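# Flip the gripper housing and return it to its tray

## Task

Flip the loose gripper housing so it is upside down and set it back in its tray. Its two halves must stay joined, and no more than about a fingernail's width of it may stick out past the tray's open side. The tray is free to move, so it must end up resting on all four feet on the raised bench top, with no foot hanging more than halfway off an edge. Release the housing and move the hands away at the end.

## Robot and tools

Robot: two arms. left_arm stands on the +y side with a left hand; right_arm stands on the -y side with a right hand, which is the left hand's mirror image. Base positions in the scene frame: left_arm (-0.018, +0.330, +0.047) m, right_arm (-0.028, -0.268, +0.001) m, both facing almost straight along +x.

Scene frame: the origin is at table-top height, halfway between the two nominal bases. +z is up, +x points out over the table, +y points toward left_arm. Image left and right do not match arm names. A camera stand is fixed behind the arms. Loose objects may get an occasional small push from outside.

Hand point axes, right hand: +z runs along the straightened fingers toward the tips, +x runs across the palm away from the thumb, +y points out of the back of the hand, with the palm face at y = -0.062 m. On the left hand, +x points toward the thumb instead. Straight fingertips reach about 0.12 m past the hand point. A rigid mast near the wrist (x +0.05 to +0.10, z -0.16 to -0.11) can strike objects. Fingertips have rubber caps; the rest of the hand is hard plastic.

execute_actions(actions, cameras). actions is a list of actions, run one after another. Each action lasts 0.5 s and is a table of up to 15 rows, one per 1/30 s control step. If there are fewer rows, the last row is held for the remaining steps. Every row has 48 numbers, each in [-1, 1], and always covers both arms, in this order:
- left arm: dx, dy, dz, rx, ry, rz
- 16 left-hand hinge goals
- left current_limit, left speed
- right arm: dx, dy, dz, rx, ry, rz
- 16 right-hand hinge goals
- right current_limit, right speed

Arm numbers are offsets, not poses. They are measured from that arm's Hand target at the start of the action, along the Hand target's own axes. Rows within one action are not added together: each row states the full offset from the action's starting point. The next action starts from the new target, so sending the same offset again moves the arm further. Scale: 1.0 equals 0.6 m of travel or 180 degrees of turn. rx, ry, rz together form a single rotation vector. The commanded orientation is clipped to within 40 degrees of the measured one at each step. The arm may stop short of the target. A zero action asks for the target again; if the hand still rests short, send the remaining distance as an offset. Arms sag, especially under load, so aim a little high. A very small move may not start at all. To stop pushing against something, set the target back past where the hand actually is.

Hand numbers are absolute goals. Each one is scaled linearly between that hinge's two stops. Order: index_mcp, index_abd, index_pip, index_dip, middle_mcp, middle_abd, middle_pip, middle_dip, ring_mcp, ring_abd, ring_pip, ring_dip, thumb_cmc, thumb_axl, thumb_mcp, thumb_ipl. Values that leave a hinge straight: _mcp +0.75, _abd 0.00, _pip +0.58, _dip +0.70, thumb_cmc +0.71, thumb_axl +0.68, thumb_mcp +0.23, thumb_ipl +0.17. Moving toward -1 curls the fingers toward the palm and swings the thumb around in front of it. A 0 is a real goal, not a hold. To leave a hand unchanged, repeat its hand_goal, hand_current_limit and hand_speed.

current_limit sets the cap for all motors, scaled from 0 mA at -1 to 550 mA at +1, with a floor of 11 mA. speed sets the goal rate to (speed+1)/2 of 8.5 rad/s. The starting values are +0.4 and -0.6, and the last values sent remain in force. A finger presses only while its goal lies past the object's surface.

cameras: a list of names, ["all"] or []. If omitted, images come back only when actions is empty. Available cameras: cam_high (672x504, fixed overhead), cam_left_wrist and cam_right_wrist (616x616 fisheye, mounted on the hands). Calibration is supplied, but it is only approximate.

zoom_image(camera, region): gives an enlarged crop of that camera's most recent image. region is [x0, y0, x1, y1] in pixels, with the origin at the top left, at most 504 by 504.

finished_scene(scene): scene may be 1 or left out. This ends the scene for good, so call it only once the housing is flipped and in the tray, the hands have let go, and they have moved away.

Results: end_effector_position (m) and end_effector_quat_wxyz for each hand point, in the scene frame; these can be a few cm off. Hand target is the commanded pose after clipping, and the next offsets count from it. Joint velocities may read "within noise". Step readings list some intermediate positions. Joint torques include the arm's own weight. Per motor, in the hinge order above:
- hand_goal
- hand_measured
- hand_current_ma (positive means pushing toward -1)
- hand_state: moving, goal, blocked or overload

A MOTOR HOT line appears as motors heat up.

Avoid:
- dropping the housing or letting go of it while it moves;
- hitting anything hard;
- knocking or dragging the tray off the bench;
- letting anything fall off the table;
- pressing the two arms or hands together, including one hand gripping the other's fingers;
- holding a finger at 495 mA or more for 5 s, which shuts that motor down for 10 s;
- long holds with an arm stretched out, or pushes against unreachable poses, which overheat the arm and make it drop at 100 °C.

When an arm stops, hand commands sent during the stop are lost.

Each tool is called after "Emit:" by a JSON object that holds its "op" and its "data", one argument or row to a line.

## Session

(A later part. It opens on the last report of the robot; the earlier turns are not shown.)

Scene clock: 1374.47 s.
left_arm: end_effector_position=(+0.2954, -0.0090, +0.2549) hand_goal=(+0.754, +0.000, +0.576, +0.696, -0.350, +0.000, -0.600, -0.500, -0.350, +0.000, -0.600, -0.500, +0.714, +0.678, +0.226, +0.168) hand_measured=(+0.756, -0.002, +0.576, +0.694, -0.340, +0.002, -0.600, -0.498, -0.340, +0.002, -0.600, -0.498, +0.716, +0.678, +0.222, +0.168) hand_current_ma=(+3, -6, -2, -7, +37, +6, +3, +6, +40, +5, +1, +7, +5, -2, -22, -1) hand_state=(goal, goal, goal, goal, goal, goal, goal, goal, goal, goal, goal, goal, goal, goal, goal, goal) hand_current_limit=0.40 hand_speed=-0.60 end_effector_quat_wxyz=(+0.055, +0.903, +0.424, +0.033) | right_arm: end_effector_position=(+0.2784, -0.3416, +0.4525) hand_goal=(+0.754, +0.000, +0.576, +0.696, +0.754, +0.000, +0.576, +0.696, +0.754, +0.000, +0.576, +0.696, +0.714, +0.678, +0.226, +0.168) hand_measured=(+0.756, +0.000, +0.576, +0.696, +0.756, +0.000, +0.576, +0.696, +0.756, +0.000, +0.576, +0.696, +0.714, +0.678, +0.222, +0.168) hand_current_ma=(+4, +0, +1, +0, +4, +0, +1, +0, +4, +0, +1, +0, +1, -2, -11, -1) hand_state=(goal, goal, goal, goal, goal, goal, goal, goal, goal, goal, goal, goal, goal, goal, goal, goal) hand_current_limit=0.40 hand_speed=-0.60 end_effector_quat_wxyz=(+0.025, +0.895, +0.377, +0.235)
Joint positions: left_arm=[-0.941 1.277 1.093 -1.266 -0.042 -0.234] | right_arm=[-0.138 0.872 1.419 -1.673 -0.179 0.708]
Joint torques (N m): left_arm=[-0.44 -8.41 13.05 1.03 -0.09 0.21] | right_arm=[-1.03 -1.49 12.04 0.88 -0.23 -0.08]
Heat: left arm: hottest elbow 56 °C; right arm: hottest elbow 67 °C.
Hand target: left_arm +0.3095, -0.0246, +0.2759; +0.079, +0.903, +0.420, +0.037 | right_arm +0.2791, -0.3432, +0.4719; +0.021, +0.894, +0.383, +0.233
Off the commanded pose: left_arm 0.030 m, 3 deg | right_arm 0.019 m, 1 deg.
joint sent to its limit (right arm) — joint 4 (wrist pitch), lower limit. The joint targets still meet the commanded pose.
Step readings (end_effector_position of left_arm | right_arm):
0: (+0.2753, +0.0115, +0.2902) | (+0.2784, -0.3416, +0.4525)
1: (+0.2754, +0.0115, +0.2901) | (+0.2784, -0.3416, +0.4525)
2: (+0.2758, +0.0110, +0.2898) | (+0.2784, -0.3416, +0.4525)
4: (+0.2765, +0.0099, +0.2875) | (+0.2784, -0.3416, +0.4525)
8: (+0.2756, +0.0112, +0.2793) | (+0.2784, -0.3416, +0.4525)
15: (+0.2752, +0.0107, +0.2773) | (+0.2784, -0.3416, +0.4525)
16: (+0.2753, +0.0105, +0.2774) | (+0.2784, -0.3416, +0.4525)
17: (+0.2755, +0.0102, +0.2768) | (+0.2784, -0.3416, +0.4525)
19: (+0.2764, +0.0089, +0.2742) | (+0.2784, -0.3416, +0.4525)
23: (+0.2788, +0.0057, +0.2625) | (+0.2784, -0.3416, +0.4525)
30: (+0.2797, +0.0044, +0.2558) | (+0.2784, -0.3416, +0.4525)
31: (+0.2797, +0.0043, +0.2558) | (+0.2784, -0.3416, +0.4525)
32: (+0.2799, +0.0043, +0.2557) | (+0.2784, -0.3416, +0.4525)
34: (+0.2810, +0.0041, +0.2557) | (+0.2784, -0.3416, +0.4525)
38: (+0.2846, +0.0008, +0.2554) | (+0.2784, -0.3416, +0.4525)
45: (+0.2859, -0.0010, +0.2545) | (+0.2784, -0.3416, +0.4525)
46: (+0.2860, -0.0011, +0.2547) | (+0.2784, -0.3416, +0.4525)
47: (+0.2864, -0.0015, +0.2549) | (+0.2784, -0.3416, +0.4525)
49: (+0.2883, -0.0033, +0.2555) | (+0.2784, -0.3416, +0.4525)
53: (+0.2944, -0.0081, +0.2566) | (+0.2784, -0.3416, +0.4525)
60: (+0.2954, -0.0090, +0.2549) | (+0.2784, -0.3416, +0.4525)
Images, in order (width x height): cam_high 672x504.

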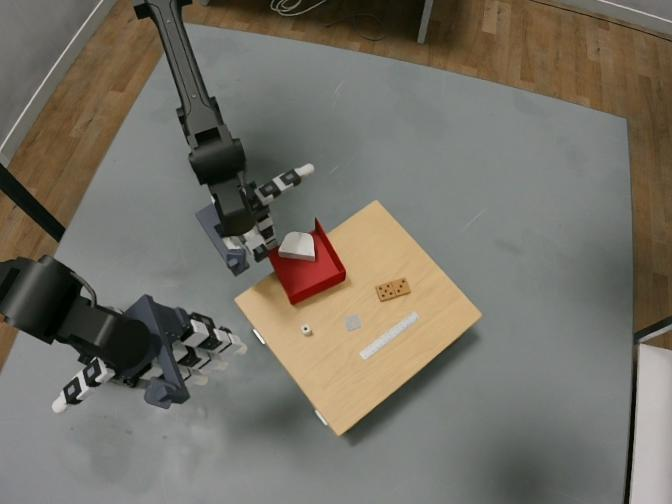

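Emit:
{"op": "execute_actions", "data": {
  "actions": [
    [[0,0.0263,-0.0292,0,0,0,0.754,0,0.576,0.696,-0.35,0,-0.6,-0.5,-0.35,0,-0.6,-0.5,0.714,0.678,0.226,0.168,0.4,-0.6,0,0,0,0,0,0,0.754,0,0.576,0.696,0.754,0,0.576,0.696,0.754,0,0.576,0.696,0.714,0.678,0.226,0.168,0.4,-0.6]],
    [[0,0.0205,0.0036,0,0,0,0.754,0,0.576,0.696,-0.35,0,-0.6,-0.5,-0.35,0,-0.6,-0.5,0.714,0.678,0.226,0.168,0.4,-0.6,0,0,0,0,0,0,0.754,0,0.576,0.696,0.754,0,0.576,0.696,0.754,0,0.576,0.696,0.714,0.678,0.226,0.168,0.4,-0.6]]
  ],
  "cameras": ["cam_high"]
}}

Emit:
{"op": "zoom_image", "data": {
  "camera": "cam_high",
  "region": [230, 205, 350, 325]
}}

Scene clock: 1387.63 s.
left_arm: end_effector_position=(+0.3148, -0.0284, +0.2765) hand_goal=(+0.754, +0.000, +0.576, +0.696, -0.350, +0.000, -0.600, -0.500, -0.350, +0.000, -0.600, -0.500, +0.714, +0.678, +0.226, +0.168) hand_measured=(+0.772, -0.004, +0.586, +0.698, -0.340, +0.002, -0.600, -0.498, -0.340, +0.002, -0.600, -0.498, +0.716, +0.678, +0.222, +0.168) hand_current_ma=(+75, -11, +35, +10, +37, +6, +3, +6, +40, +5, +1, +7, +5, -2, -22, -1) hand_state=(goal, goal, goal, goal, goal, goal, goal, goal, goal, goal, goal, goal, goal, goal, goal, goal) hand_current_limit=0.40 hand_speed=-0.60 end_effector_quat_wxyz=(+0.062, +0.903, +0.425, +0.032) | right_arm: end_effector_position=(+0.2784, -0.3416, +0.4525) hand_goal=(+0.754, +0.000, +0.576, +0.696, +0.754, +0.000, +0.576, +0.696, +0.754, +0.000, +0.576, +0.696, +0.714, +0.678, +0.226, +0.168) hand_measured=(+0.756, +0.000, +0.576, +0.696, +0.756, +0.000, +0.576, +0.696, +0.756, +0.000, +0.576, +0.696, +0.714, +0.678, +0.222, +0.168) hand_current_ma=(+4, +0, +1, +0, +4, +0, +1, +0, +4, +0, +1, +0, +1, -2, -11, -1) hand_state=(goal, goal, goal, goal, goal, goal, goal, goal, goal, goal, goal, goal, goal, goal, goal, goal) hand_current_limit=0.40 hand_speed=-0.60 end_effector_quat_wxyz=(+0.025, +0.895, +0.377, +0.235)
Joint positions: left_arm=[-0.929 1.331 1.196 -1.301 -0.037 -0.223] | right_arm=[-0.138 0.872 1.419 -1.673 -0.179 0.708]
Joint torques (N m): left_arm=[-0.67 -8.59 13.41 0.59 -0.13 0.29] | right_arm=[-1.2 -1.61 11.95 0.83 -0.22 -0.06]
Heat: left arm: hottest elbow 56 °C; right arm: hottest elbow 67 °C.
Hand target: left_arm +0.3286, -0.0408, +0.2957; +0.079, +0.903, +0.420, +0.037 | right_arm +0.2791, -0.3432, +0.4719; +0.021, +0.894, +0.383, +0.233
Off the commanded pose: left_arm 0.027 m, 2 deg | right_arm 0.019 m, 1 deg.
joint sent to its limit (right arm) — joint 4 (wrist pitch), lower limit. The joint targets still meet the commanded pose.
Step readings (end_effector_position of left_arm | right_arm):
0: (+0.2954, -0.0090, +0.2549) | (+0.2784, -0.3416, +0.4525)
1: (+0.2956, -0.0092, +0.2553) | (+0.2784, -0.3416, +0.4525)
2: (+0.2960, -0.0097, +0.2561) | (+0.2784, -0.3416, +0.4525)
4: (+0.2979, -0.0118, +0.2598) | (+0.2784, -0.3416, +0.4525)
8: (+0.3047, -0.0190, +0.2719) | (+0.2784, -0.3416, +0.4525)
15: (+0.3068, -0.0210, +0.2778) | (+0.2784, -0.3416, +0.4525)
16: (+0.3069, -0.0212, +0.2775) | (+0.2784, -0.3416, +0.4525)
17: (+0.3073, -0.0215, +0.2774) | (+0.2784, -0.3416, +0.4525)
19: (+0.3092, -0.0231, +0.2776) | (+0.2784, -0.3416, +0.4525)
23: (+0.3138, -0.0278, +0.2775) | (+0.2784, -0.3416, +0.4525)
30: (+0.3148, -0.0283, +0.2765) | (+0.2784, -0.3416, +0.4525)
Images, in order (width x height): cam_high 672x504.

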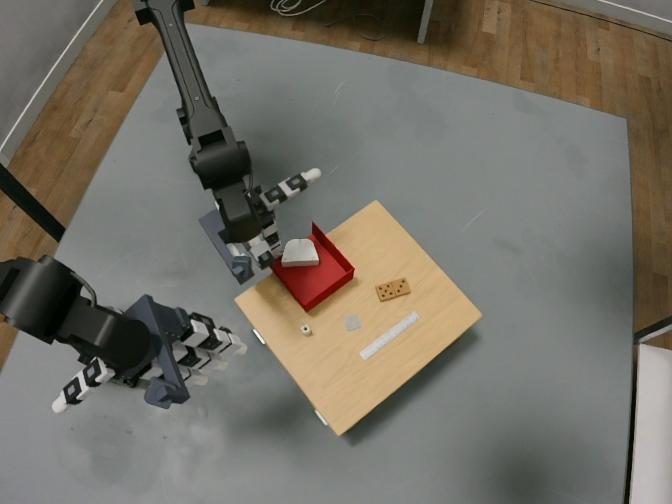

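Scaled by 4.200 from the camera's 672x504 image, which has a finer 960x720 frame.

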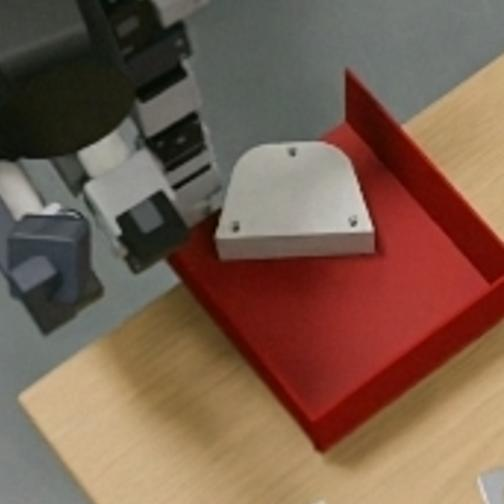

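Emit:
{"op": "execute_actions", "data": {
  "actions": [
    [[0,0.0205,0.0036,0,0,0,0.754,0,0.576,0.696,-0.35,0,-0.6,-0.5,-0.35,0,-0.6,-0.5,0.714,0.678,0.226,0.168,0.4,-0.6,0,0,0,0,0,0,0.754,0,0.576,0.696,0.754,0,0.576,0.696,0.754,0,0.576,0.696,0.714,0.678,0.226,0.168,0.4,-0.6]],
    [[0,0.006,0.001,0,0,0,0.754,0,0.576,0.696,-0.35,0,-0.6,-0.5,-0.35,0,-0.6,-0.5,0.714,0.678,0.226,0.168,0.4,-0.6,0,0,0,0,0,0,0.754,0,0.576,0.696,0.754,0,0.576,0.696,0.754,0,0.576,0.696,0.714,0.678,0.226,0.168,0.4,-0.6]]
  ],
  "cameras": ["cam_high"]
}}

Emit:
{"op": "zoom_image", "data": {
  "camera": "cam_high",
  "region": [230, 205, 350, 325]
}}

Scene clock: 1411.80 s.
left_arm: end_effector_position=(+0.3232, -0.0351, +0.2774) hand_goal=(+0.754, +0.000, +0.576, +0.696, -0.350, +0.000, -0.600, -0.500, -0.350, +0.000, -0.600, -0.500, +0.714, +0.678, +0.226, +0.168) hand_measured=(+0.810, -0.004, +0.608, +0.708, -0.340, +0.002, -0.600, -0.498, -0.340, +0.002, -0.600, -0.498, +0.716, +0.678, +0.222, +0.168) hand_current_ma=(+251, -12, +126, +46, +37, +6, +3, +6, +40, +5, +1, +7, +5, -2, -22, -1) hand_state=(blocked, goal, blocked, goal, goal, goal, goal, goal, goal, goal, goal, goal, goal, goal, goal, goal) hand_current_limit=0.40 hand_speed=-0.60 end_effector_quat_wxyz=(+0.057, +0.902, +0.427, +0.030) | right_arm: end_effector_position=(+0.2784, -0.3416, +0.4525) hand_goal=(+0.754, +0.000, +0.576, +0.696, +0.754, +0.000, +0.576, +0.696, +0.754, +0.000, +0.576, +0.696, +0.714, +0.678, +0.226, +0.168) hand_measured=(+0.756, +0.000, +0.576, +0.696, +0.756, +0.000, +0.576, +0.696, +0.756, +0.000, +0.576, +0.696, +0.714, +0.678, +0.222, +0.168) hand_current_ma=(+4, +0, +1, +0, +4, +0, +1, +0, +4, +0, +1, +0, +1, -2, -11, -1) hand_state=(goal, goal, goal, goal, goal, goal, goal, goal, goal, goal, goal, goal, goal, goal, goal, goal) hand_current_limit=0.40 hand_speed=-0.60 end_effector_quat_wxyz=(+0.025, +0.895, +0.377, +0.235)
Joint positions: left_arm=[-0.923 1.364 1.233 -1.314 -0.035 -0.223] | right_arm=[-0.138 0.872 1.419 -1.673 -0.179 0.708]
Joint torques (N m): left_arm=[0.15 -9.47 13.68 1.05 -0.19 0.37] | right_arm=[-1.2 -1.61 11.97 0.85 -0.2 -0.06]
Heat: left arm: hottest elbow 65 °C; right arm: hottest elbow 68 °C.
Hand target: left_arm +0.3409, -0.0513, +0.2959; +0.079, +0.903, +0.420, +0.037 | right_arm +0.2791, -0.3432, +0.4719; +0.021, +0.894, +0.383, +0.233
Off the commanded pose: left_arm 0.030 m, 3 deg | right_arm 0.019 m, 1 deg.
joint sent to its limit (right arm) — joint 4 (wrist pitch), lower limit. The joint targets still meet the commanded pose.
Step readings (end_effector_position of left_arm | right_arm):
0: (+0.3148, -0.0284, +0.2765) | (+0.2784, -0.3416, +0.4525)
1: (+0.3148, -0.0285, +0.2767) | (+0.2784, -0.3416, +0.4525)
2: (+0.3152, -0.0288, +0.2768) | (+0.2784, -0.3416, +0.4525)
4: (+0.3168, -0.0301, +0.2768) | (+0.2784, -0.3416, +0.4525)
8: (+0.3208, -0.0330, +0.2771) | (+0.2784, -0.3416, +0.4525)
15: (+0.3213, -0.0336, +0.2773) | (+0.2784, -0.3416, +0.4525)
16: (+0.3213, -0.0335, +0.2773) | (+0.2784, -0.3416, +0.4525)
17: (+0.3214, -0.0336, +0.2773) | (+0.2784, -0.3416, +0.4525)
19: (+0.3219, -0.0340, +0.2773) | (+0.2784, -0.3416, +0.4525)
23: (+0.3230, -0.0349, +0.2772) | (+0.2784, -0.3416, +0.4525)
30: (+0.3231, -0.0350, +0.2772) | (+0.2784, -0.3416, +0.4525)
Images, in order (width x height): cam_high 672x504.

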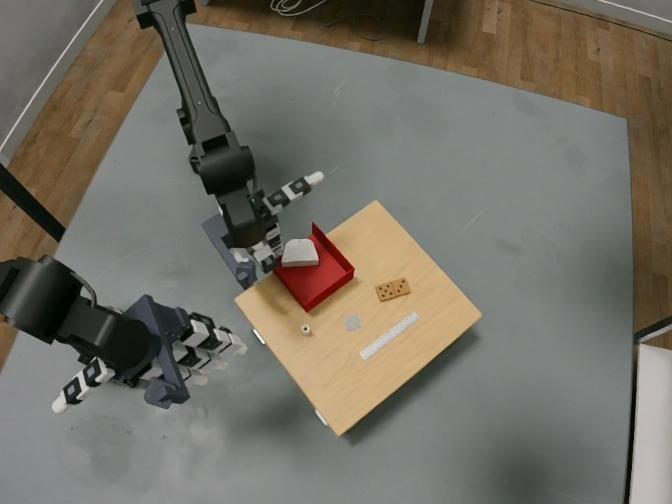

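Scaled by 4.200 from the camera's 672x504 image, which has a finer 960x720 frame.

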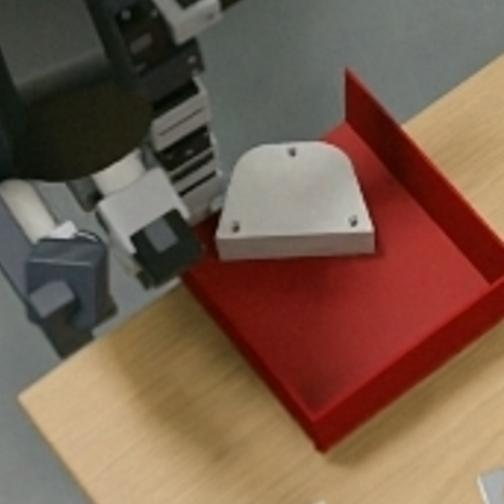

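Emit:
{"op": "execute_actions", "data": {
  "actions": [
    [[0,-0.05,-0.03,0,0,0,0.754,0,0.576,0.696,-0.35,0,-0.6,-0.5,-0.35,0,-0.6,-0.5,0.714,0.678,0.226,0.168,0.4,-0.6,0,0,0,0,0,0,0.754,0,0.576,0.696,0.754,0,0.576,0.696,0.754,0,0.576,0.696,0.714,0.678,0.226,0.168,0.4,-0.6]],
    [[0,-0.06,-0.1,0,0,0,0.754,0,0.576,0.696,-0.35,0,-0.6,-0.5,-0.35,0,-0.6,-0.5,0.714,0.678,0.226,0.168,0.4,-0.6,0,0,0,0,0,0,0.754,0,0.576,0.696,0.754,0,0.576,0.696,0.754,0,0.576,0.696,0.714,0.678,0.226,0.168,0.4,-0.6]],
    [[-0.05,-0.06,-0.05,0,0,0,0.754,0,0.576,0.696,-0.35,0,-0.6,-0.5,-0.35,0,-0.6,-0.5,0.714,0.678,0.226,0.168,0.4,-0.6,0,0,0,0,0,0,0.754,0,0.576,0.696,0.754,0,0.576,0.696,0.754,0,0.576,0.696,0.714,0.678,0.226,0.168,0.4,-0.6]]
  ],
  "cameras": ["cam_high"]
}}

Emit:
{"op": "zoom_image", "data": {
  "camera": "cam_high",
  "region": [230, 205, 350, 325]
}}

Scene clock: 1429.70 s.
left_arm: end_effector_position=(+0.2274, +0.0097, +0.3596) hand_goal=(+0.754, +0.000, +0.576, +0.696, -0.350, +0.000, -0.600, -0.500, -0.350, +0.000, -0.600, -0.500, +0.714, +0.678, +0.226, +0.168) hand_measured=(+0.754, -0.002, +0.578, +0.698, -0.340, +0.002, -0.600, -0.498, -0.340, +0.002, -0.600, -0.498, +0.716, +0.678, +0.222, +0.168) hand_current_ma=(+0, -6, +7, +10, +37, +6, +3, +6, +40, +5, +1, +7, +4, -2, -22, -1) hand_state=(goal, goal, goal, goal, goal, goal, goal, goal, goal, goal, goal, goal, goal, goal, goal, goal) hand_current_limit=0.40 hand_speed=-0.60 end_effector_quat_wxyz=(+0.057, +0.908, +0.415, +0.034) | right_arm: end_effector_position=(+0.2784, -0.3416, +0.4525) hand_goal=(+0.754, +0.000, +0.576, +0.696, +0.754, +0.000, +0.576, +0.696, +0.754, +0.000, +0.576, +0.696, +0.714, +0.678, +0.226, +0.168) hand_measured=(+0.756, +0.000, +0.576, +0.696, +0.756, +0.000, +0.576, +0.696, +0.756, +0.000, +0.576, +0.696, +0.714, +0.678, +0.222, +0.168) hand_current_ma=(+4, +0, +1, +0, +4, +0, +1, +0, +4, +0, +1, +0, +1, -2, -11, -1) hand_state=(goal, goal, goal, goal, goal, goal, goal, goal, goal, goal, goal, goal, goal, goal, goal, goal) hand_current_limit=0.40 hand_speed=-0.60 end_effector_quat_wxyz=(+0.025, +0.895, +0.377, +0.235)
Joint positions: left_arm=[-1.077 1.123 1.242 -1.571 -0.059 -0.348] | right_arm=[-0.138 0.872 1.419 -1.673 -0.179 0.708]
Joint torques (N m): left_arm=[-1.49 -7.53 13.05 0.35 -0.32 -0.14] | right_arm=[-1.2 -1.73 11.95 0.84 -0.21 -0.07]
Heat: left arm: hottest elbow 61 °C; right arm: hottest elbow 68 °C.
Hand target: left_arm +0.2304, +0.0029, +0.3844; +0.079, +0.903, +0.420, +0.037 | right_arm +0.2791, -0.3432, +0.4719; +0.021, +0.894, +0.383, +0.233
Off the commanded pose: left_arm 0.026 m, 3 deg | right_arm 0.019 m, 1 deg.
joint sent to its limit (right arm) — joint 4 (wrist pitch), lower limit. The joint targets still meet the commanded pose.
Step readings (end_effector_position of left_arm | right_arm):
0: (+0.3232, -0.0351, +0.2774) | (+0.2784, -0.3416, +0.4525)
1: (+0.3231, -0.0350, +0.2773) | (+0.2784, -0.3416, +0.4525)
2: (+0.3228, -0.0346, +0.2771) | (+0.2784, -0.3416, +0.4525)
4: (+0.3220, -0.0337, +0.2781) | (+0.2784, -0.3416, +0.4525)
8: (+0.3195, -0.0303, +0.2855) | (+0.2784, -0.3416, +0.4525)
15: (+0.3171, -0.0273, +0.3000) | (+0.2784, -0.3416, +0.4525)
16: (+0.3168, -0.0269, +0.3002) | (+0.2784, -0.3416, +0.4525)
17: (+0.3146, -0.0246, +0.3000) | (+0.2784, -0.3416, +0.4525)
19: (+0.3059, -0.0172, +0.3017) | (+0.2784, -0.3416, +0.4525)
23: (+0.2889, -0.0013, +0.3223) | (+0.2784, -0.3416, +0.4525)
30: (+0.2768, +0.0078, +0.3443) | (+0.2784, -0.3416, +0.4525)
31: (+0.2764, +0.0077, +0.3440) | (+0.2784, -0.3416, +0.4525)
32: (+0.2731, +0.0074, +0.3432) | (+0.2784, -0.3416, +0.4525)
34: (+0.2642, +0.0085, +0.3429) | (+0.2784, -0.3416, +0.4525)
38: (+0.2367, +0.0037, +0.3495) | (+0.2784, -0.3416, +0.4525)
45: (+0.2268, +0.0079, +0.3597) | (+0.2784, -0.3416, +0.4525)
Images, in order (width x height): cam_high 672x504.

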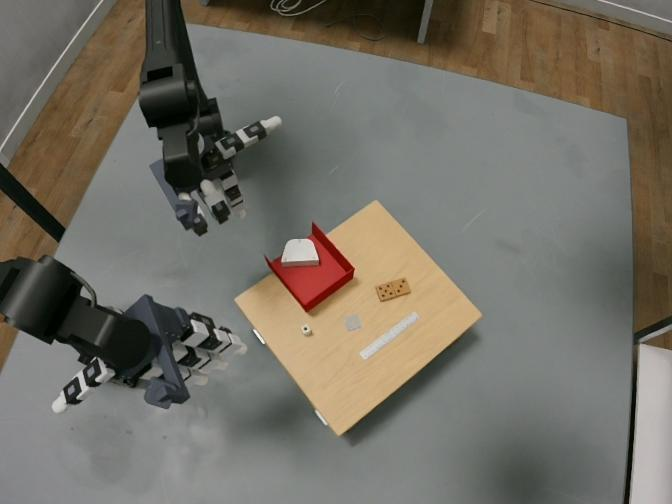

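Scaled by 4.200 from the camera's 672x504 image, which has a finer 960x720 frame.

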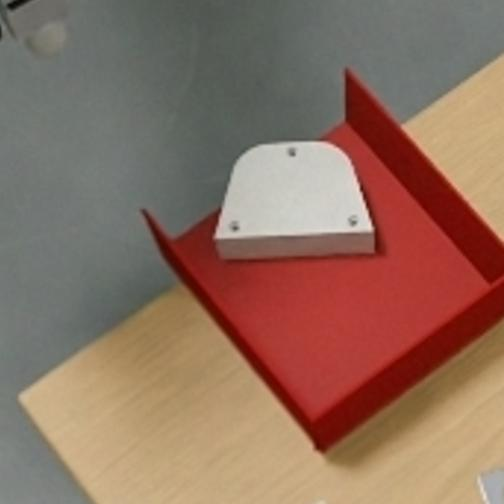

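Emit:
{"op": "execute_actions", "data": {
  "actions": [
    [[0.047,-0.0393,0.0415,0,0,0,-0.342,0,0.576,0.696,-0.342,0,0.576,0.696,-0.342,0,0.576,0.696,0.714,0.678,0.226,0.168,0.4,-0.6,0,0,0,0,0,0,0.754,0,0.576,0.696,0.754,0,0.576,0.696,0.754,0,0.576,0.696,0.714,0.678,0.226,0.168,0.4,-0.6]],
    [[0.047,-0.0393,0.0415,0,0,0,-0.342,0,0.576,0.696,-0.342,0,0.576,0.696,-0.342,0,0.576,0.696,0.714,0.678,0.226,0.168,0.4,-0.6,0,0,0,0,0,0,0.754,0,0.576,0.696,0.754,0,0.576,0.696,0.754,0,0.576,0.696,0.714,0.678,0.226,0.168,0.4,-0.6]],
    [[0.047,-0.0393,0.0415,0,0,0,-0.342,0,0.576,0.696,-0.342,0,0.576,0.696,-0.342,0,0.576,0.696,0.714,0.678,0.226,0.168,0.4,-0.6,0,0,0,0,0,0,0.754,0,0.576,0.696,0.754,0,0.576,0.696,0.754,0,0.576,0.696,0.714,0.678,0.226,0.168,0.4,-0.6]],
    [[0.047,-0.0393,0.0415,0,0,0,-0.342,0,0.576,0.696,-0.342,0,0.576,0.696,-0.342,0,0.576,0.696,0.714,0.678,0.226,0.168,0.4,-0.6,0,0,0,0,0,0,0.754,0,0.576,0.696,0.754,0,0.576,0.696,0.754,0,0.576,0.696,0.714,0.678,0.226,0.168,0.4,-0.6]]
  ],
  "cameras": ["all"]
}}

Emit:
{"op": "zoom_image", "data": {
  "camera": "cam_left_wrist",
  "region": [100, 60, 420, 380]
}}

Scene clock: 1508.00 s.
left_arm: end_effector_position=(+0.2428, +0.1394, +0.2636) hand_goal=(-0.342, +0.000, +0.576, +0.696, -0.342, +0.000, +0.576, +0.696, -0.342, +0.000, +0.576, +0.696, +0.714, +0.678, +0.226, +0.168) hand_measured=(-0.322, -0.002, +0.578, +0.698, -0.334, +0.002, +0.576, +0.694, -0.332, +0.002, +0.576, +0.694, +0.714, +0.678, +0.222, +0.168) hand_current_ma=(+84, -5, +7, +10, +32, +3, +0, -8, +36, +3, +0, -7, +0, -2, -22, -1) hand_state=(blocked, goal, goal, goal, goal, goal, goal, goal, goal, goal, goal, goal, goal, goal, goal, goal) hand_current_limit=0.40 hand_speed=-0.60 end_effector_quat_wxyz=(+0.067, +0.902, +0.425, +0.032) | right_arm: end_effector_position=(+0.2784, -0.3416, +0.4525) hand_goal=(+0.754, +0.000, +0.576, +0.696, +0.754, +0.000, +0.576, +0.696, +0.754, +0.000, +0.576, +0.696, +0.714, +0.678, +0.226, +0.168) hand_measured=(+0.756, +0.000, +0.576, +0.696, +0.756, +0.000, +0.576, +0.696, +0.756, +0.000, +0.576, +0.696, +0.714, +0.678, +0.222, +0.168) hand_current_ma=(+4, +0, +1, +0, +4, +0, +1, +0, +4, +0, +1, +0, +1, -2, -11, -1) hand_state=(goal, goal, goal, goal, goal, goal, goal, goal, goal, goal, goal, goal, goal, goal, goal, goal) hand_current_limit=0.40 hand_speed=-0.60 end_effector_quat_wxyz=(+0.025, +0.895, +0.377, +0.235)
Joint positions: left_arm=[-0.716 0.841 0.818 -1.399 -0.003 -0.013] | right_arm=[-0.138 0.872 1.419 -1.673 -0.179 0.708]
Joint torques (N m): left_arm=[-0.56 -4.07 9.48 1.29 0 0.24] | right_arm=[-1.2 -1.73 11.96 0.84 -0.2 -0.07]
Heat: left arm: hottest elbow 68 °C; right arm: hottest elbow 68 °C.
Hand target: left_arm +0.2453, +0.1377, +0.2699; +0.079, +0.903, +0.420, +0.037 | right_arm +0.2791, -0.3432, +0.4719; +0.021, +0.894, +0.383, +0.233
Off the commanded pose: left_arm 0.007 m, 2 deg | right_arm 0.019 m, 1 deg.
joint sent to its limit (right arm) — joint 4 (wrist pitch), lower limit. The joint targets still meet the commanded pose.
Step readings (end_effector_position of left_arm | right_arm):
0: (+0.2275, +0.0098, +0.3596) | (+0.2784, -0.3416, +0.4525)
1: (+0.2275, +0.0098, +0.3596) | (+0.2784, -0.3416, +0.4525)
2: (+0.2276, +0.0101, +0.3599) | (+0.2784, -0.3416, +0.4525)
4: (+0.2292, +0.0141, +0.3583) | (+0.2784, -0.3416, +0.4525)
8: (+0.2315, +0.0330, +0.3516) | (+0.2784, -0.3416, +0.4525)
15: (+0.2328, +0.0386, +0.3526) | (+0.2784, -0.3416, +0.4525)
16: (+0.2328, +0.0384, +0.3518) | (+0.2784, -0.3416, +0.4525)
17: (+0.2338, +0.0396, +0.3501) | (+0.2784, -0.3416, +0.4525)
19: (+0.2341, +0.0464, +0.3408) | (+0.2784, -0.3416, +0.4525)
23: (+0.2341, +0.0695, +0.3208) | (+0.2784, -0.3416, +0.4525)
30: (+0.2362, +0.0727, +0.3208) | (+0.2784, -0.3416, +0.4525)
31: (+0.2363, +0.0727, +0.3206) | (+0.2784, -0.3416, +0.4525)
32: (+0.2374, +0.0738, +0.3193) | (+0.2784, -0.3416, +0.4525)
34: (+0.2380, +0.0805, +0.3117) | (+0.2784, -0.3416, +0.4525)
38: (+0.2380, +0.1041, +0.2937) | (+0.2784, -0.3416, +0.4525)
45: (+0.2395, +0.1065, +0.2923) | (+0.2784, -0.3416, +0.4525)
46: (+0.2397, +0.1064, +0.2920) | (+0.2784, -0.3416, +0.4525)
47: (+0.2406, +0.1075, +0.2906) | (+0.2784, -0.3416, +0.4525)
49: (+0.2419, +0.1148, +0.2835) | (+0.2784, -0.3416, +0.4525)
53: (+0.2417, +0.1384, +0.2659) | (+0.2784, -0.3416, +0.4525)
60: (+0.2429, +0.1406, +0.2634) | (+0.2784, -0.3416, +0.4525)
camera_calibration:
cam_left_wrist: T_world_to_cam=[[-0.986088, -0.159191, -0.0478402, 0.236844], [-0.148454, 0.713931, 0.684298, -0.295868], [-0.0747796, 0.68188, -0.727631, 0.237522], [0, 0, 0, 1]] pos_world=[0.207388, 0.0869711, 0.386621]
cam_right_wrist: T_world_to_cam=[[-0.076165, -0.989258, -0.124771, -0.235705], [-0.896273, 0.0130932, 0.44331, -0.00998224], [-0.436914, 0.145593, -0.887642, 0.694908], [0, 0, 0, 1]] pos_world=[0.276716, -0.334216, 0.591846]

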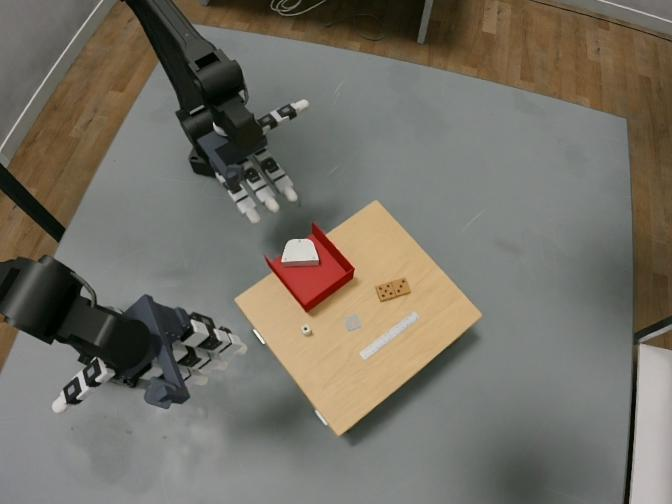

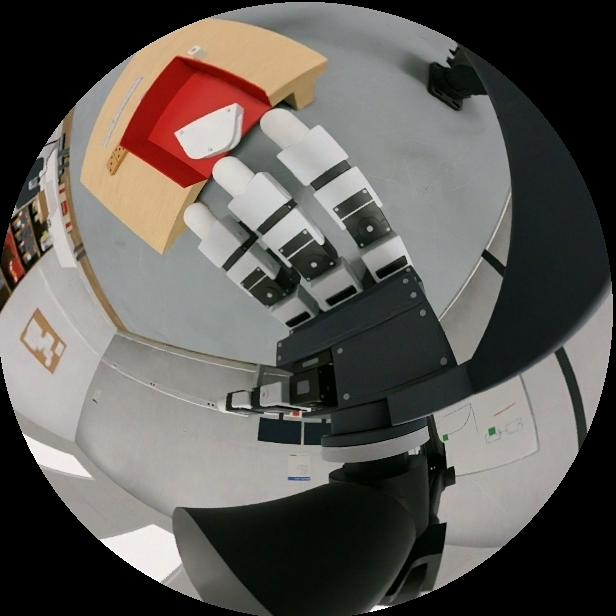

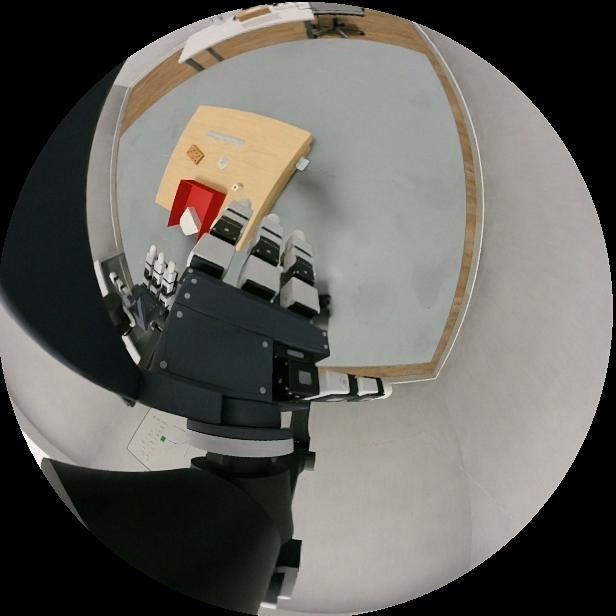

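Scaled by 1.575 from the camera's 616x616 image, which has a finer 880x880 frame.

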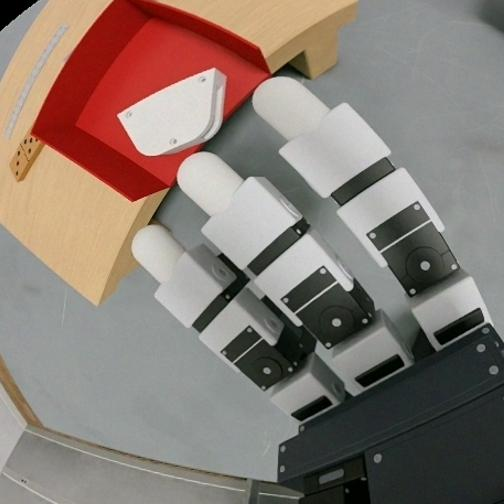

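Emit:
{"op": "zoom_image", "data": {
  "camera": "cam_left_wrist",
  "region": [160, 80, 260, 180]
}}

Scaled by 5.040 from the camera's 616x616 image, which has a finer 880x880 frame.

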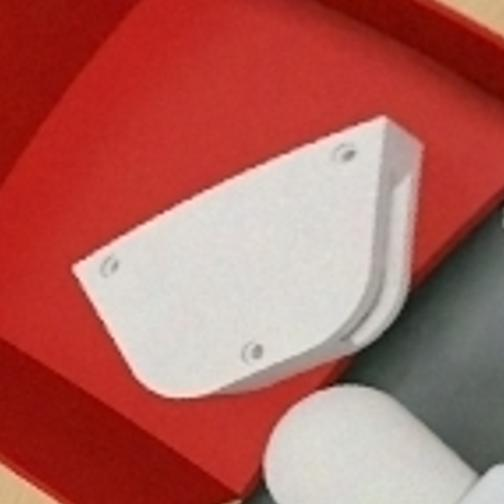

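Emit:
{"op": "execute_actions", "data": {
  "actions": [
    [[0,-0.0127,0.0717,0,0,0,-0.342,0,0.576,0.696,-0.342,0,0.576,0.696,-0.342,0,0.576,0.696,0.714,0.678,0.226,0.168,0.4,-0.6,0,0,0,0,0,0,0.754,0,0.576,0.696,0.754,0,0.576,0.696,0.754,0,0.576,0.696,0.714,0.678,0.226,0.168,0.4,-0.6]],
    [[0,-0.0127,0.0717,0,0,0,-0.342,0,0.576,0.696,-0.342,0,0.576,0.696,-0.342,0,0.576,0.696,0.714,0.678,0.226,0.168,0.4,-0.6,0,0,0,0,0,0,0.754,0,0.576,0.696,0.754,0,0.576,0.696,0.754,0,0.576,0.696,0.714,0.678,0.226,0.168,0.4,-0.6]],
    [[0,-0.0127,0.0717,0,0,0,-0.342,0,0.576,0.696,-0.342,0,0.576,0.696,-0.342,0,0.576,0.696,0.714,0.678,0.226,0.168,0.4,-0.6,0,0,0,0,0,0,0.754,0,0.576,0.696,0.754,0,0.576,0.696,0.754,0,0.576,0.696,0.714,0.678,0.226,0.168,0.4,-0.6]],
    [[0,0.037,0.0065,0,0,0,-0.342,0,0.576,0.696,-0.342,0,0.576,0.696,-0.342,0,0.576,0.696,0.714,0.678,0.226,0.168,0.4,-0.6,0,0,0,0,0,0,0.754,0,0.576,0.696,0.754,0,0.576,0.696,0.754,0,0.576,0.696,0.714,0.678,0.226,0.168,0.4,-0.6]],
    [[0,0.037,0.0065,0,0,0,-0.342,0,0.576,0.696,-0.342,0,0.576,0.696,-0.342,0,0.576,0.696,0.714,0.678,0.226,0.168,0.4,-0.6,0,0,0,0,0,0,0.754,0,0.576,0.696,0.754,0,0.576,0.696,0.754,0,0.576,0.696,0.714,0.678,0.226,0.168,0.4,-0.6]]
  ],
  "cameras": ["cam_high","cam_left_wrist"]
}}

Emit:
{"op": "zoom_image", "data": {
  "camera": "cam_left_wrist",
  "region": [100, 60, 420, 380]
}}

Emit:
{"op": "zoom_image", "data": {
  "camera": "cam_high",
  "region": [230, 165, 350, 285]
}}

Scene clock: 1527.27 s.
left_arm: end_effector_position=(+0.2620, +0.1229, +0.1211) hand_goal=(-0.342, +0.000, +0.576, +0.696, -0.342, +0.000, +0.576, +0.696, -0.342, +0.000, +0.576, +0.696, +0.714, +0.678, +0.226, +0.168) hand_measured=(-0.322, -0.002, +0.578, +0.698, -0.334, +0.002, +0.576, +0.694, -0.332, +0.002, +0.576, +0.694, +0.714, +0.678, +0.222, +0.168) hand_current_ma=(+81, -5, +7, +10, +33, +3, +1, -8, +37, +3, +1, -7, +0, -2, -22, -1) hand_state=(goal, goal, goal, goal, goal, goal, goal, goal, goal, goal, goal, goal, goal, goal, goal, goal) hand_current_limit=0.40 hand_speed=-0.60 end_effector_quat_wxyz=(+0.058, +0.903, +0.425, +0.028) | right_arm: end_effector_position=(+0.2784, -0.3416, +0.4525) hand_goal=(+0.754, +0.000, +0.576, +0.696, +0.754, +0.000, +0.576, +0.696, +0.754, +0.000, +0.576, +0.696, +0.714, +0.678, +0.226, +0.168) hand_measured=(+0.756, +0.000, +0.576, +0.696, +0.756, +0.000, +0.576, +0.696, +0.756, +0.000, +0.576, +0.696, +0.714, +0.678, +0.222, +0.168) hand_current_ma=(+4, +0, +1, +0, +4, +0, +1, +0, +4, +0, +1, +0, +1, -2, -11, -1) hand_state=(goal, goal, goal, goal, goal, goal, goal, goal, goal, goal, goal, goal, goal, goal, goal, goal) hand_current_limit=0.40 hand_speed=-0.60 end_effector_quat_wxyz=(+0.025, +0.895, +0.377, +0.235)
Joint positions: left_arm=[-0.715 1.065 0.558 -0.934 -0.002 -0.011] | right_arm=[-0.138 0.872 1.419 -1.673 -0.179 0.708]
Joint torques (N m): left_arm=[-0.62 -4.31 11.71 1.21 -0.05 0.24] | right_arm=[-1.38 -1.44 11.99 0.85 -0.25 -0.06]
Heat: left arm: hottest elbow 61 °C; right arm: hottest elbow 68 °C.
Hand target: left_arm +0.2797, +0.1087, +0.1388; +0.079, +0.903, +0.420, +0.037 | right_arm +0.2791, -0.3432, +0.4719; +0.021, +0.894, +0.383, +0.233
Off the commanded pose: left_arm 0.029 m, 3 deg | right_arm 0.019 m, 1 deg.
joint sent to its limit (right arm) — joint 4 (wrist pitch), lower limit. The joint targets still meet the commanded pose.
Step readings (end_effector_position of left_arm | right_arm):
0: (+0.2428, +0.1393, +0.2636) | (+0.2784, -0.3416, +0.4525)
1: (+0.2428, +0.1393, +0.2632) | (+0.2784, -0.3416, +0.4525)
2: (+0.2437, +0.1386, +0.2617) | (+0.2784, -0.3416, +0.4525)
4: (+0.2449, +0.1376, +0.2536) | (+0.2784, -0.3416, +0.4525)
8: (+0.2397, +0.1418, +0.2280) | (+0.2784, -0.3416, +0.4525)
15: (+0.2406, +0.1413, +0.2226) | (+0.2784, -0.3416, +0.4525)
16: (+0.2409, +0.1410, +0.2225) | (+0.2784, -0.3416, +0.4525)
17: (+0.2418, +0.1402, +0.2213) | (+0.2784, -0.3416, +0.4525)
19: (+0.2438, +0.1386, +0.2141) | (+0.2784, -0.3416, +0.4525)
23: (+0.2390, +0.1425, +0.1895) | (+0.2784, -0.3416, +0.4525)
30: (+0.2402, +0.1415, +0.1799) | (+0.2784, -0.3416, +0.4525)
31: (+0.2405, +0.1412, +0.1799) | (+0.2784, -0.3416, +0.4525)
32: (+0.2416, +0.1402, +0.1790) | (+0.2784, -0.3416, +0.4525)
34: (+0.2437, +0.1385, +0.1727) | (+0.2784, -0.3416, +0.4525)
38: (+0.2390, +0.1425, +0.1478) | (+0.2784, -0.3416, +0.4525)
45: (+0.2396, +0.1420, +0.1360) | (+0.2784, -0.3416, +0.4525)
46: (+0.2400, +0.1416, +0.1363) | (+0.2784, -0.3416, +0.4525)
47: (+0.2407, +0.1410, +0.1360) | (+0.2784, -0.3416, +0.4525)
49: (+0.2424, +0.1396, +0.1325) | (+0.2784, -0.3416, +0.4525)
53: (+0.2431, +0.1390, +0.1206) | (+0.2784, -0.3416, +0.4525)
60: (+0.2436, +0.1385, +0.1174) | (+0.2784, -0.3416, +0.4525)
61: (+0.2439, +0.1383, +0.1178) | (+0.2784, -0.3416, +0.4525)
62: (+0.2446, +0.1377, +0.1180) | (+0.2784, -0.3416, +0.4525)
64: (+0.2480, +0.1348, +0.1188) | (+0.2784, -0.3416, +0.4525)
68: (+0.2577, +0.1266, +0.1211) | (+0.2784, -0.3416, +0.4525)
75: (+0.2619, +0.1230, +0.1216) | (+0.2784, -0.3416, +0.4525)
camera_calibration:
cam_left_wrist: T_world_to_cam=[[-0.986935, -0.157384, -0.0345005, 0.244779], [-0.136862, 0.705899, 0.694964, -0.187153], [-0.0850224, 0.690606, -0.718216, 0.147044], [0, 0, 0, 1]] pos_world=[0.228469, 0.0690857, 0.244119]
Images, in order (width x height): cam_high 672x504, cam_left_wrist 616x616.

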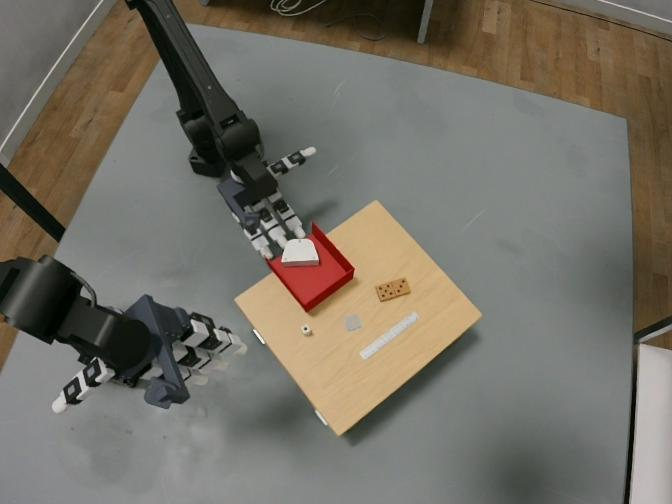

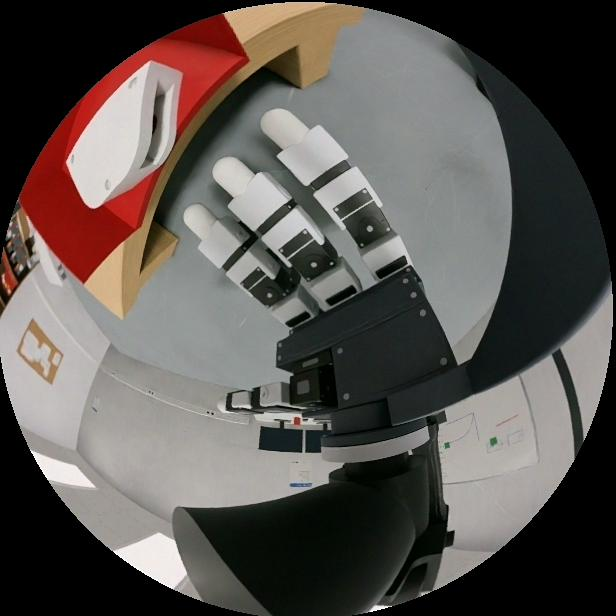

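Scaled by 1.575 from the camera's 616x616 image, which has a finer 880x880 frame.

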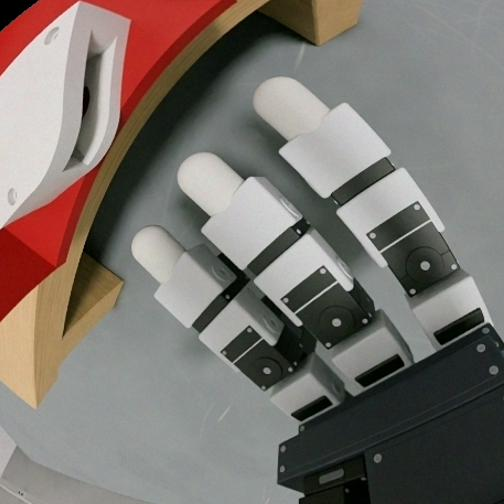

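Scaled by 4.200 from the camera's 672x504 image, which has a finer 960x720 frame.

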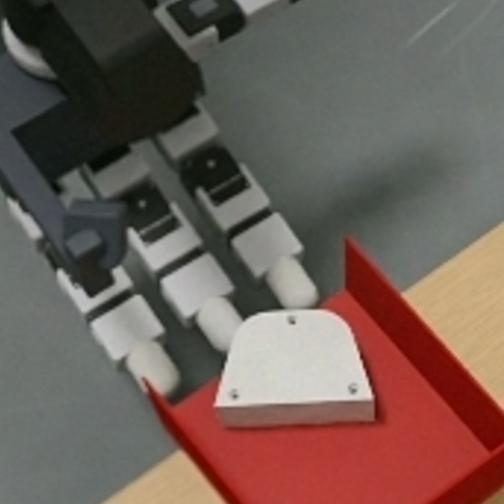

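Emit:
{"op": "zoom_image", "data": {
  "camera": "cam_left_wrist",
  "region": [140, 20, 270, 150]
}}

Emit:
{"op": "zoom_image", "data": {
  "camera": "cam_left_wrist",
  "region": [60, 130, 200, 270]
}}

Scaled by 3.877 from the camera's 616x616 image, which has a finer 880x880 frame.

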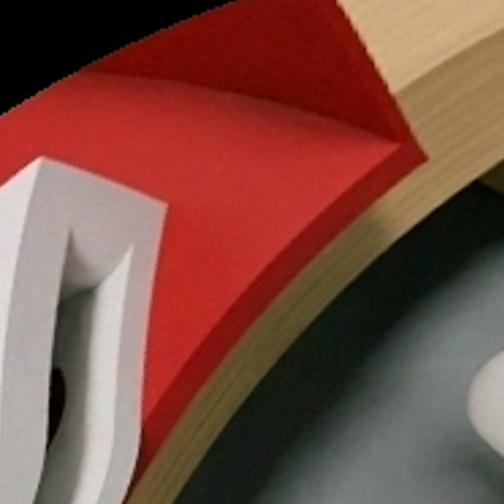

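Scaled by 3.600 from the camera's 616x616 image, which has a finer 880x880 frame.

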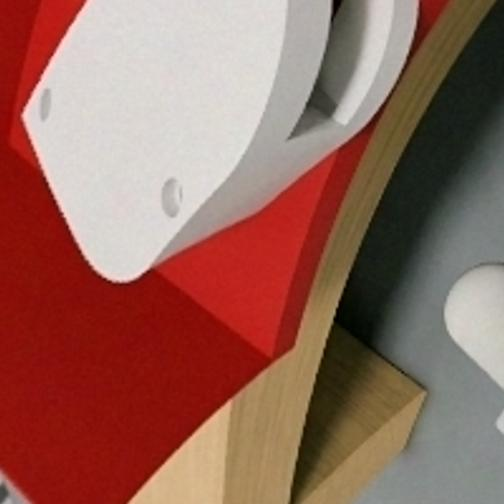

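Emit:
{"op": "zoom_image", "data": {
  "camera": "cam_left_wrist",
  "region": [215, 20, 285, 90]
}}

Emit:
{"op": "zoom_image", "data": {
  "camera": "cam_left_wrist",
  "region": [80, 200, 160, 280]
}}

Scaled by 7.200 from the camera's 616x616 image, which has a finer 880x880 frame.

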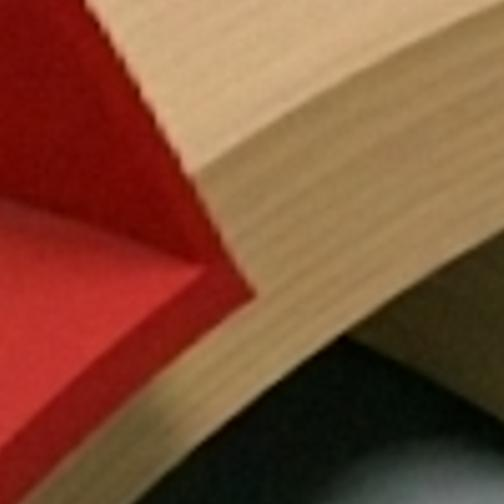

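Scaled by 6.300 from the camera's 616x616 image, which has a finer 880x880 frame.

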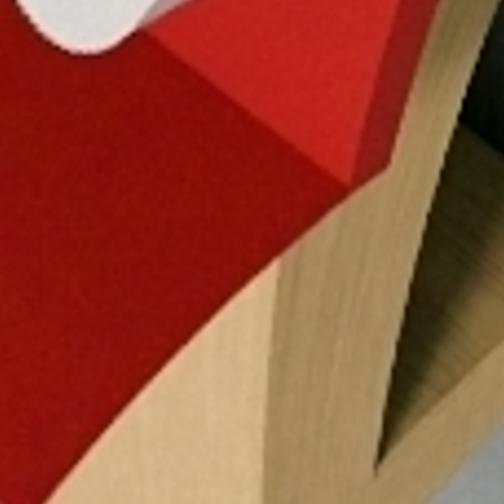

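Emit:
{"op": "execute_actions", "data": {
  "actions": [
    [[0,0.041,0.0072,0,0,0,-0.342,0,0.576,0.696,-0.342,0,0.576,0.696,-0.342,0,0.576,0.696,0.714,0.678,0.226,0.168,0.4,-0.6,0,0,0,0,0,0,0.754,0,0.576,0.696,0.754,0,0.576,0.696,0.754,0,0.576,0.696,0.714,0.678,0.226,0.168,0.4,-0.6]]
  ],
  "cameras": ["cam_left_wrist"]
}}

Emit:
{"op": "zoom_image", "data": {
  "camera": "cam_left_wrist",
  "region": [100, 60, 360, 320]
}}

Scene clock: 1562.03 s.
left_arm: end_effector_position=(+0.2807, +0.1071, +0.1219) hand_goal=(-0.342, +0.000, +0.576, +0.696, -0.342, +0.000, +0.576, +0.696, -0.342, +0.000, +0.576, +0.696, +0.714, +0.678, +0.226, +0.168) hand_measured=(-0.322, -0.002, +0.578, +0.698, -0.334, +0.002, +0.576, +0.694, -0.332, +0.002, +0.576, +0.694, +0.714, +0.678, +0.222, +0.168) hand_current_ma=(+81, -5, +7, +10, +33, +3, +1, -8, +37, +3, +1, -7, +0, -2, -22, -1) hand_state=(goal, goal, goal, goal, goal, goal, goal, goal, goal, goal, goal, goal, goal, goal, goal, goal) hand_current_limit=0.40 hand_speed=-0.60 end_effector_quat_wxyz=(+0.058, +0.903, +0.425, +0.028) | right_arm: end_effector_position=(+0.2784, -0.3416, +0.4525) hand_goal=(+0.754, +0.000, +0.576, +0.696, +0.754, +0.000, +0.576, +0.696, +0.754, +0.000, +0.576, +0.696, +0.714, +0.678, +0.226, +0.168) hand_measured=(+0.756, +0.000, +0.576, +0.696, +0.756, +0.000, +0.576, +0.696, +0.756, +0.000, +0.576, +0.696, +0.714, +0.678, +0.222, +0.168) hand_current_ma=(+4, +0, +1, +0, +4, +0, +1, +0, +4, +0, +1, +0, +1, -2, -11, -1) hand_state=(goal, goal, goal, goal, goal, goal, goal, goal, goal, goal, goal, goal, goal, goal, goal, goal) hand_current_limit=0.40 hand_speed=-0.60 end_effector_quat_wxyz=(+0.025, +0.895, +0.377, +0.235)
Joint positions: left_arm=[-0.715 1.144 0.612 -0.91 -0.002 -0.011] | right_arm=[-0.138 0.872 1.419 -1.673 -0.179 0.708]
Joint torques (N m): left_arm=[-0.26 -4.89 11.54 1.29 0.02 0.2] | right_arm=[-1.32 -1.55 12 0.84 -0.21 -0.05]
Heat: left arm: hottest elbow 65 °C; right arm: hottest elbow 69 °C.
Hand target: left_arm +0.2988, +0.0926, +0.1388; +0.079, +0.903, +0.420, +0.037 | right_arm +0.2791, -0.3432, +0.4719; +0.021, +0.894, +0.383, +0.233
Off the commanded pose: left_arm 0.029 m, 3 deg | right_arm 0.019 m, 1 deg.
joint sent to its limit (right arm) — joint 4 (wrist pitch), lower limit. The joint targets still meet the commanded pose.
Step readings (end_effector_position of left_arm | right_arm):
0: (+0.2620, +0.1229, +0.1211) | (+0.2784, -0.3416, +0.4525)
1: (+0.2623, +0.1227, +0.1214) | (+0.2784, -0.3416, +0.4525)
2: (+0.2629, +0.1222, +0.1212) | (+0.2784, -0.3416, +0.4525)
4: (+0.2661, +0.1195, +0.1207) | (+0.2784, -0.3416, +0.4525)
8: (+0.2764, +0.1107, +0.1211) | (+0.2784, -0.3416, +0.4525)
15: (+0.2808, +0.1071, +0.1224) | (+0.2784, -0.3416, +0.4525)
camera_calibration:
cam_left_wrist: T_world_to_cam=[[-0.986925, -0.157393, -0.0347345, 0.260729], [-0.137056, 0.706083, 0.694739, -0.173847], [-0.0848216, 0.690416, -0.718423, 0.160051], [0, 0, 0, 1]] pos_world=[0.247069, 0.0532854, 0.244819]
Images, in order (width x height): cam_left_wrist 616x616.

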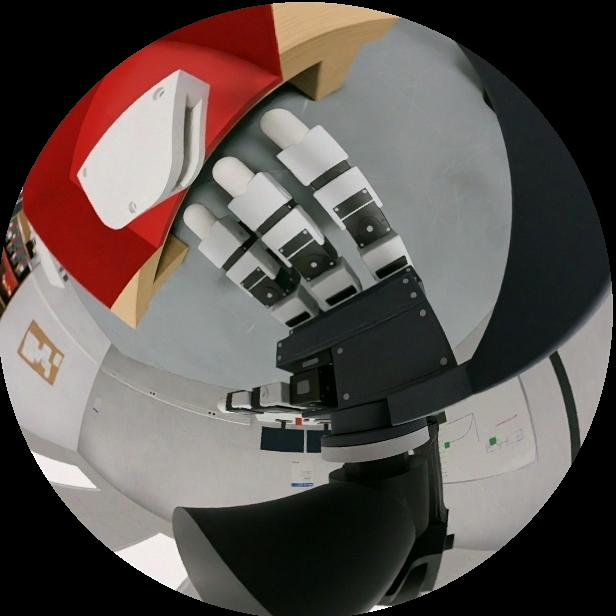

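Scaled by 1.938 from the camera's 616x616 image, which has a finer 880x880 frame.

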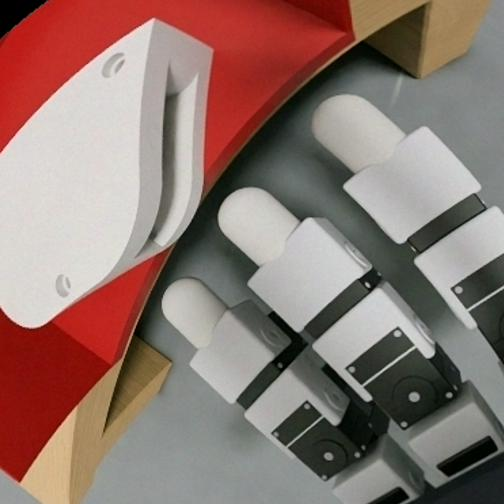

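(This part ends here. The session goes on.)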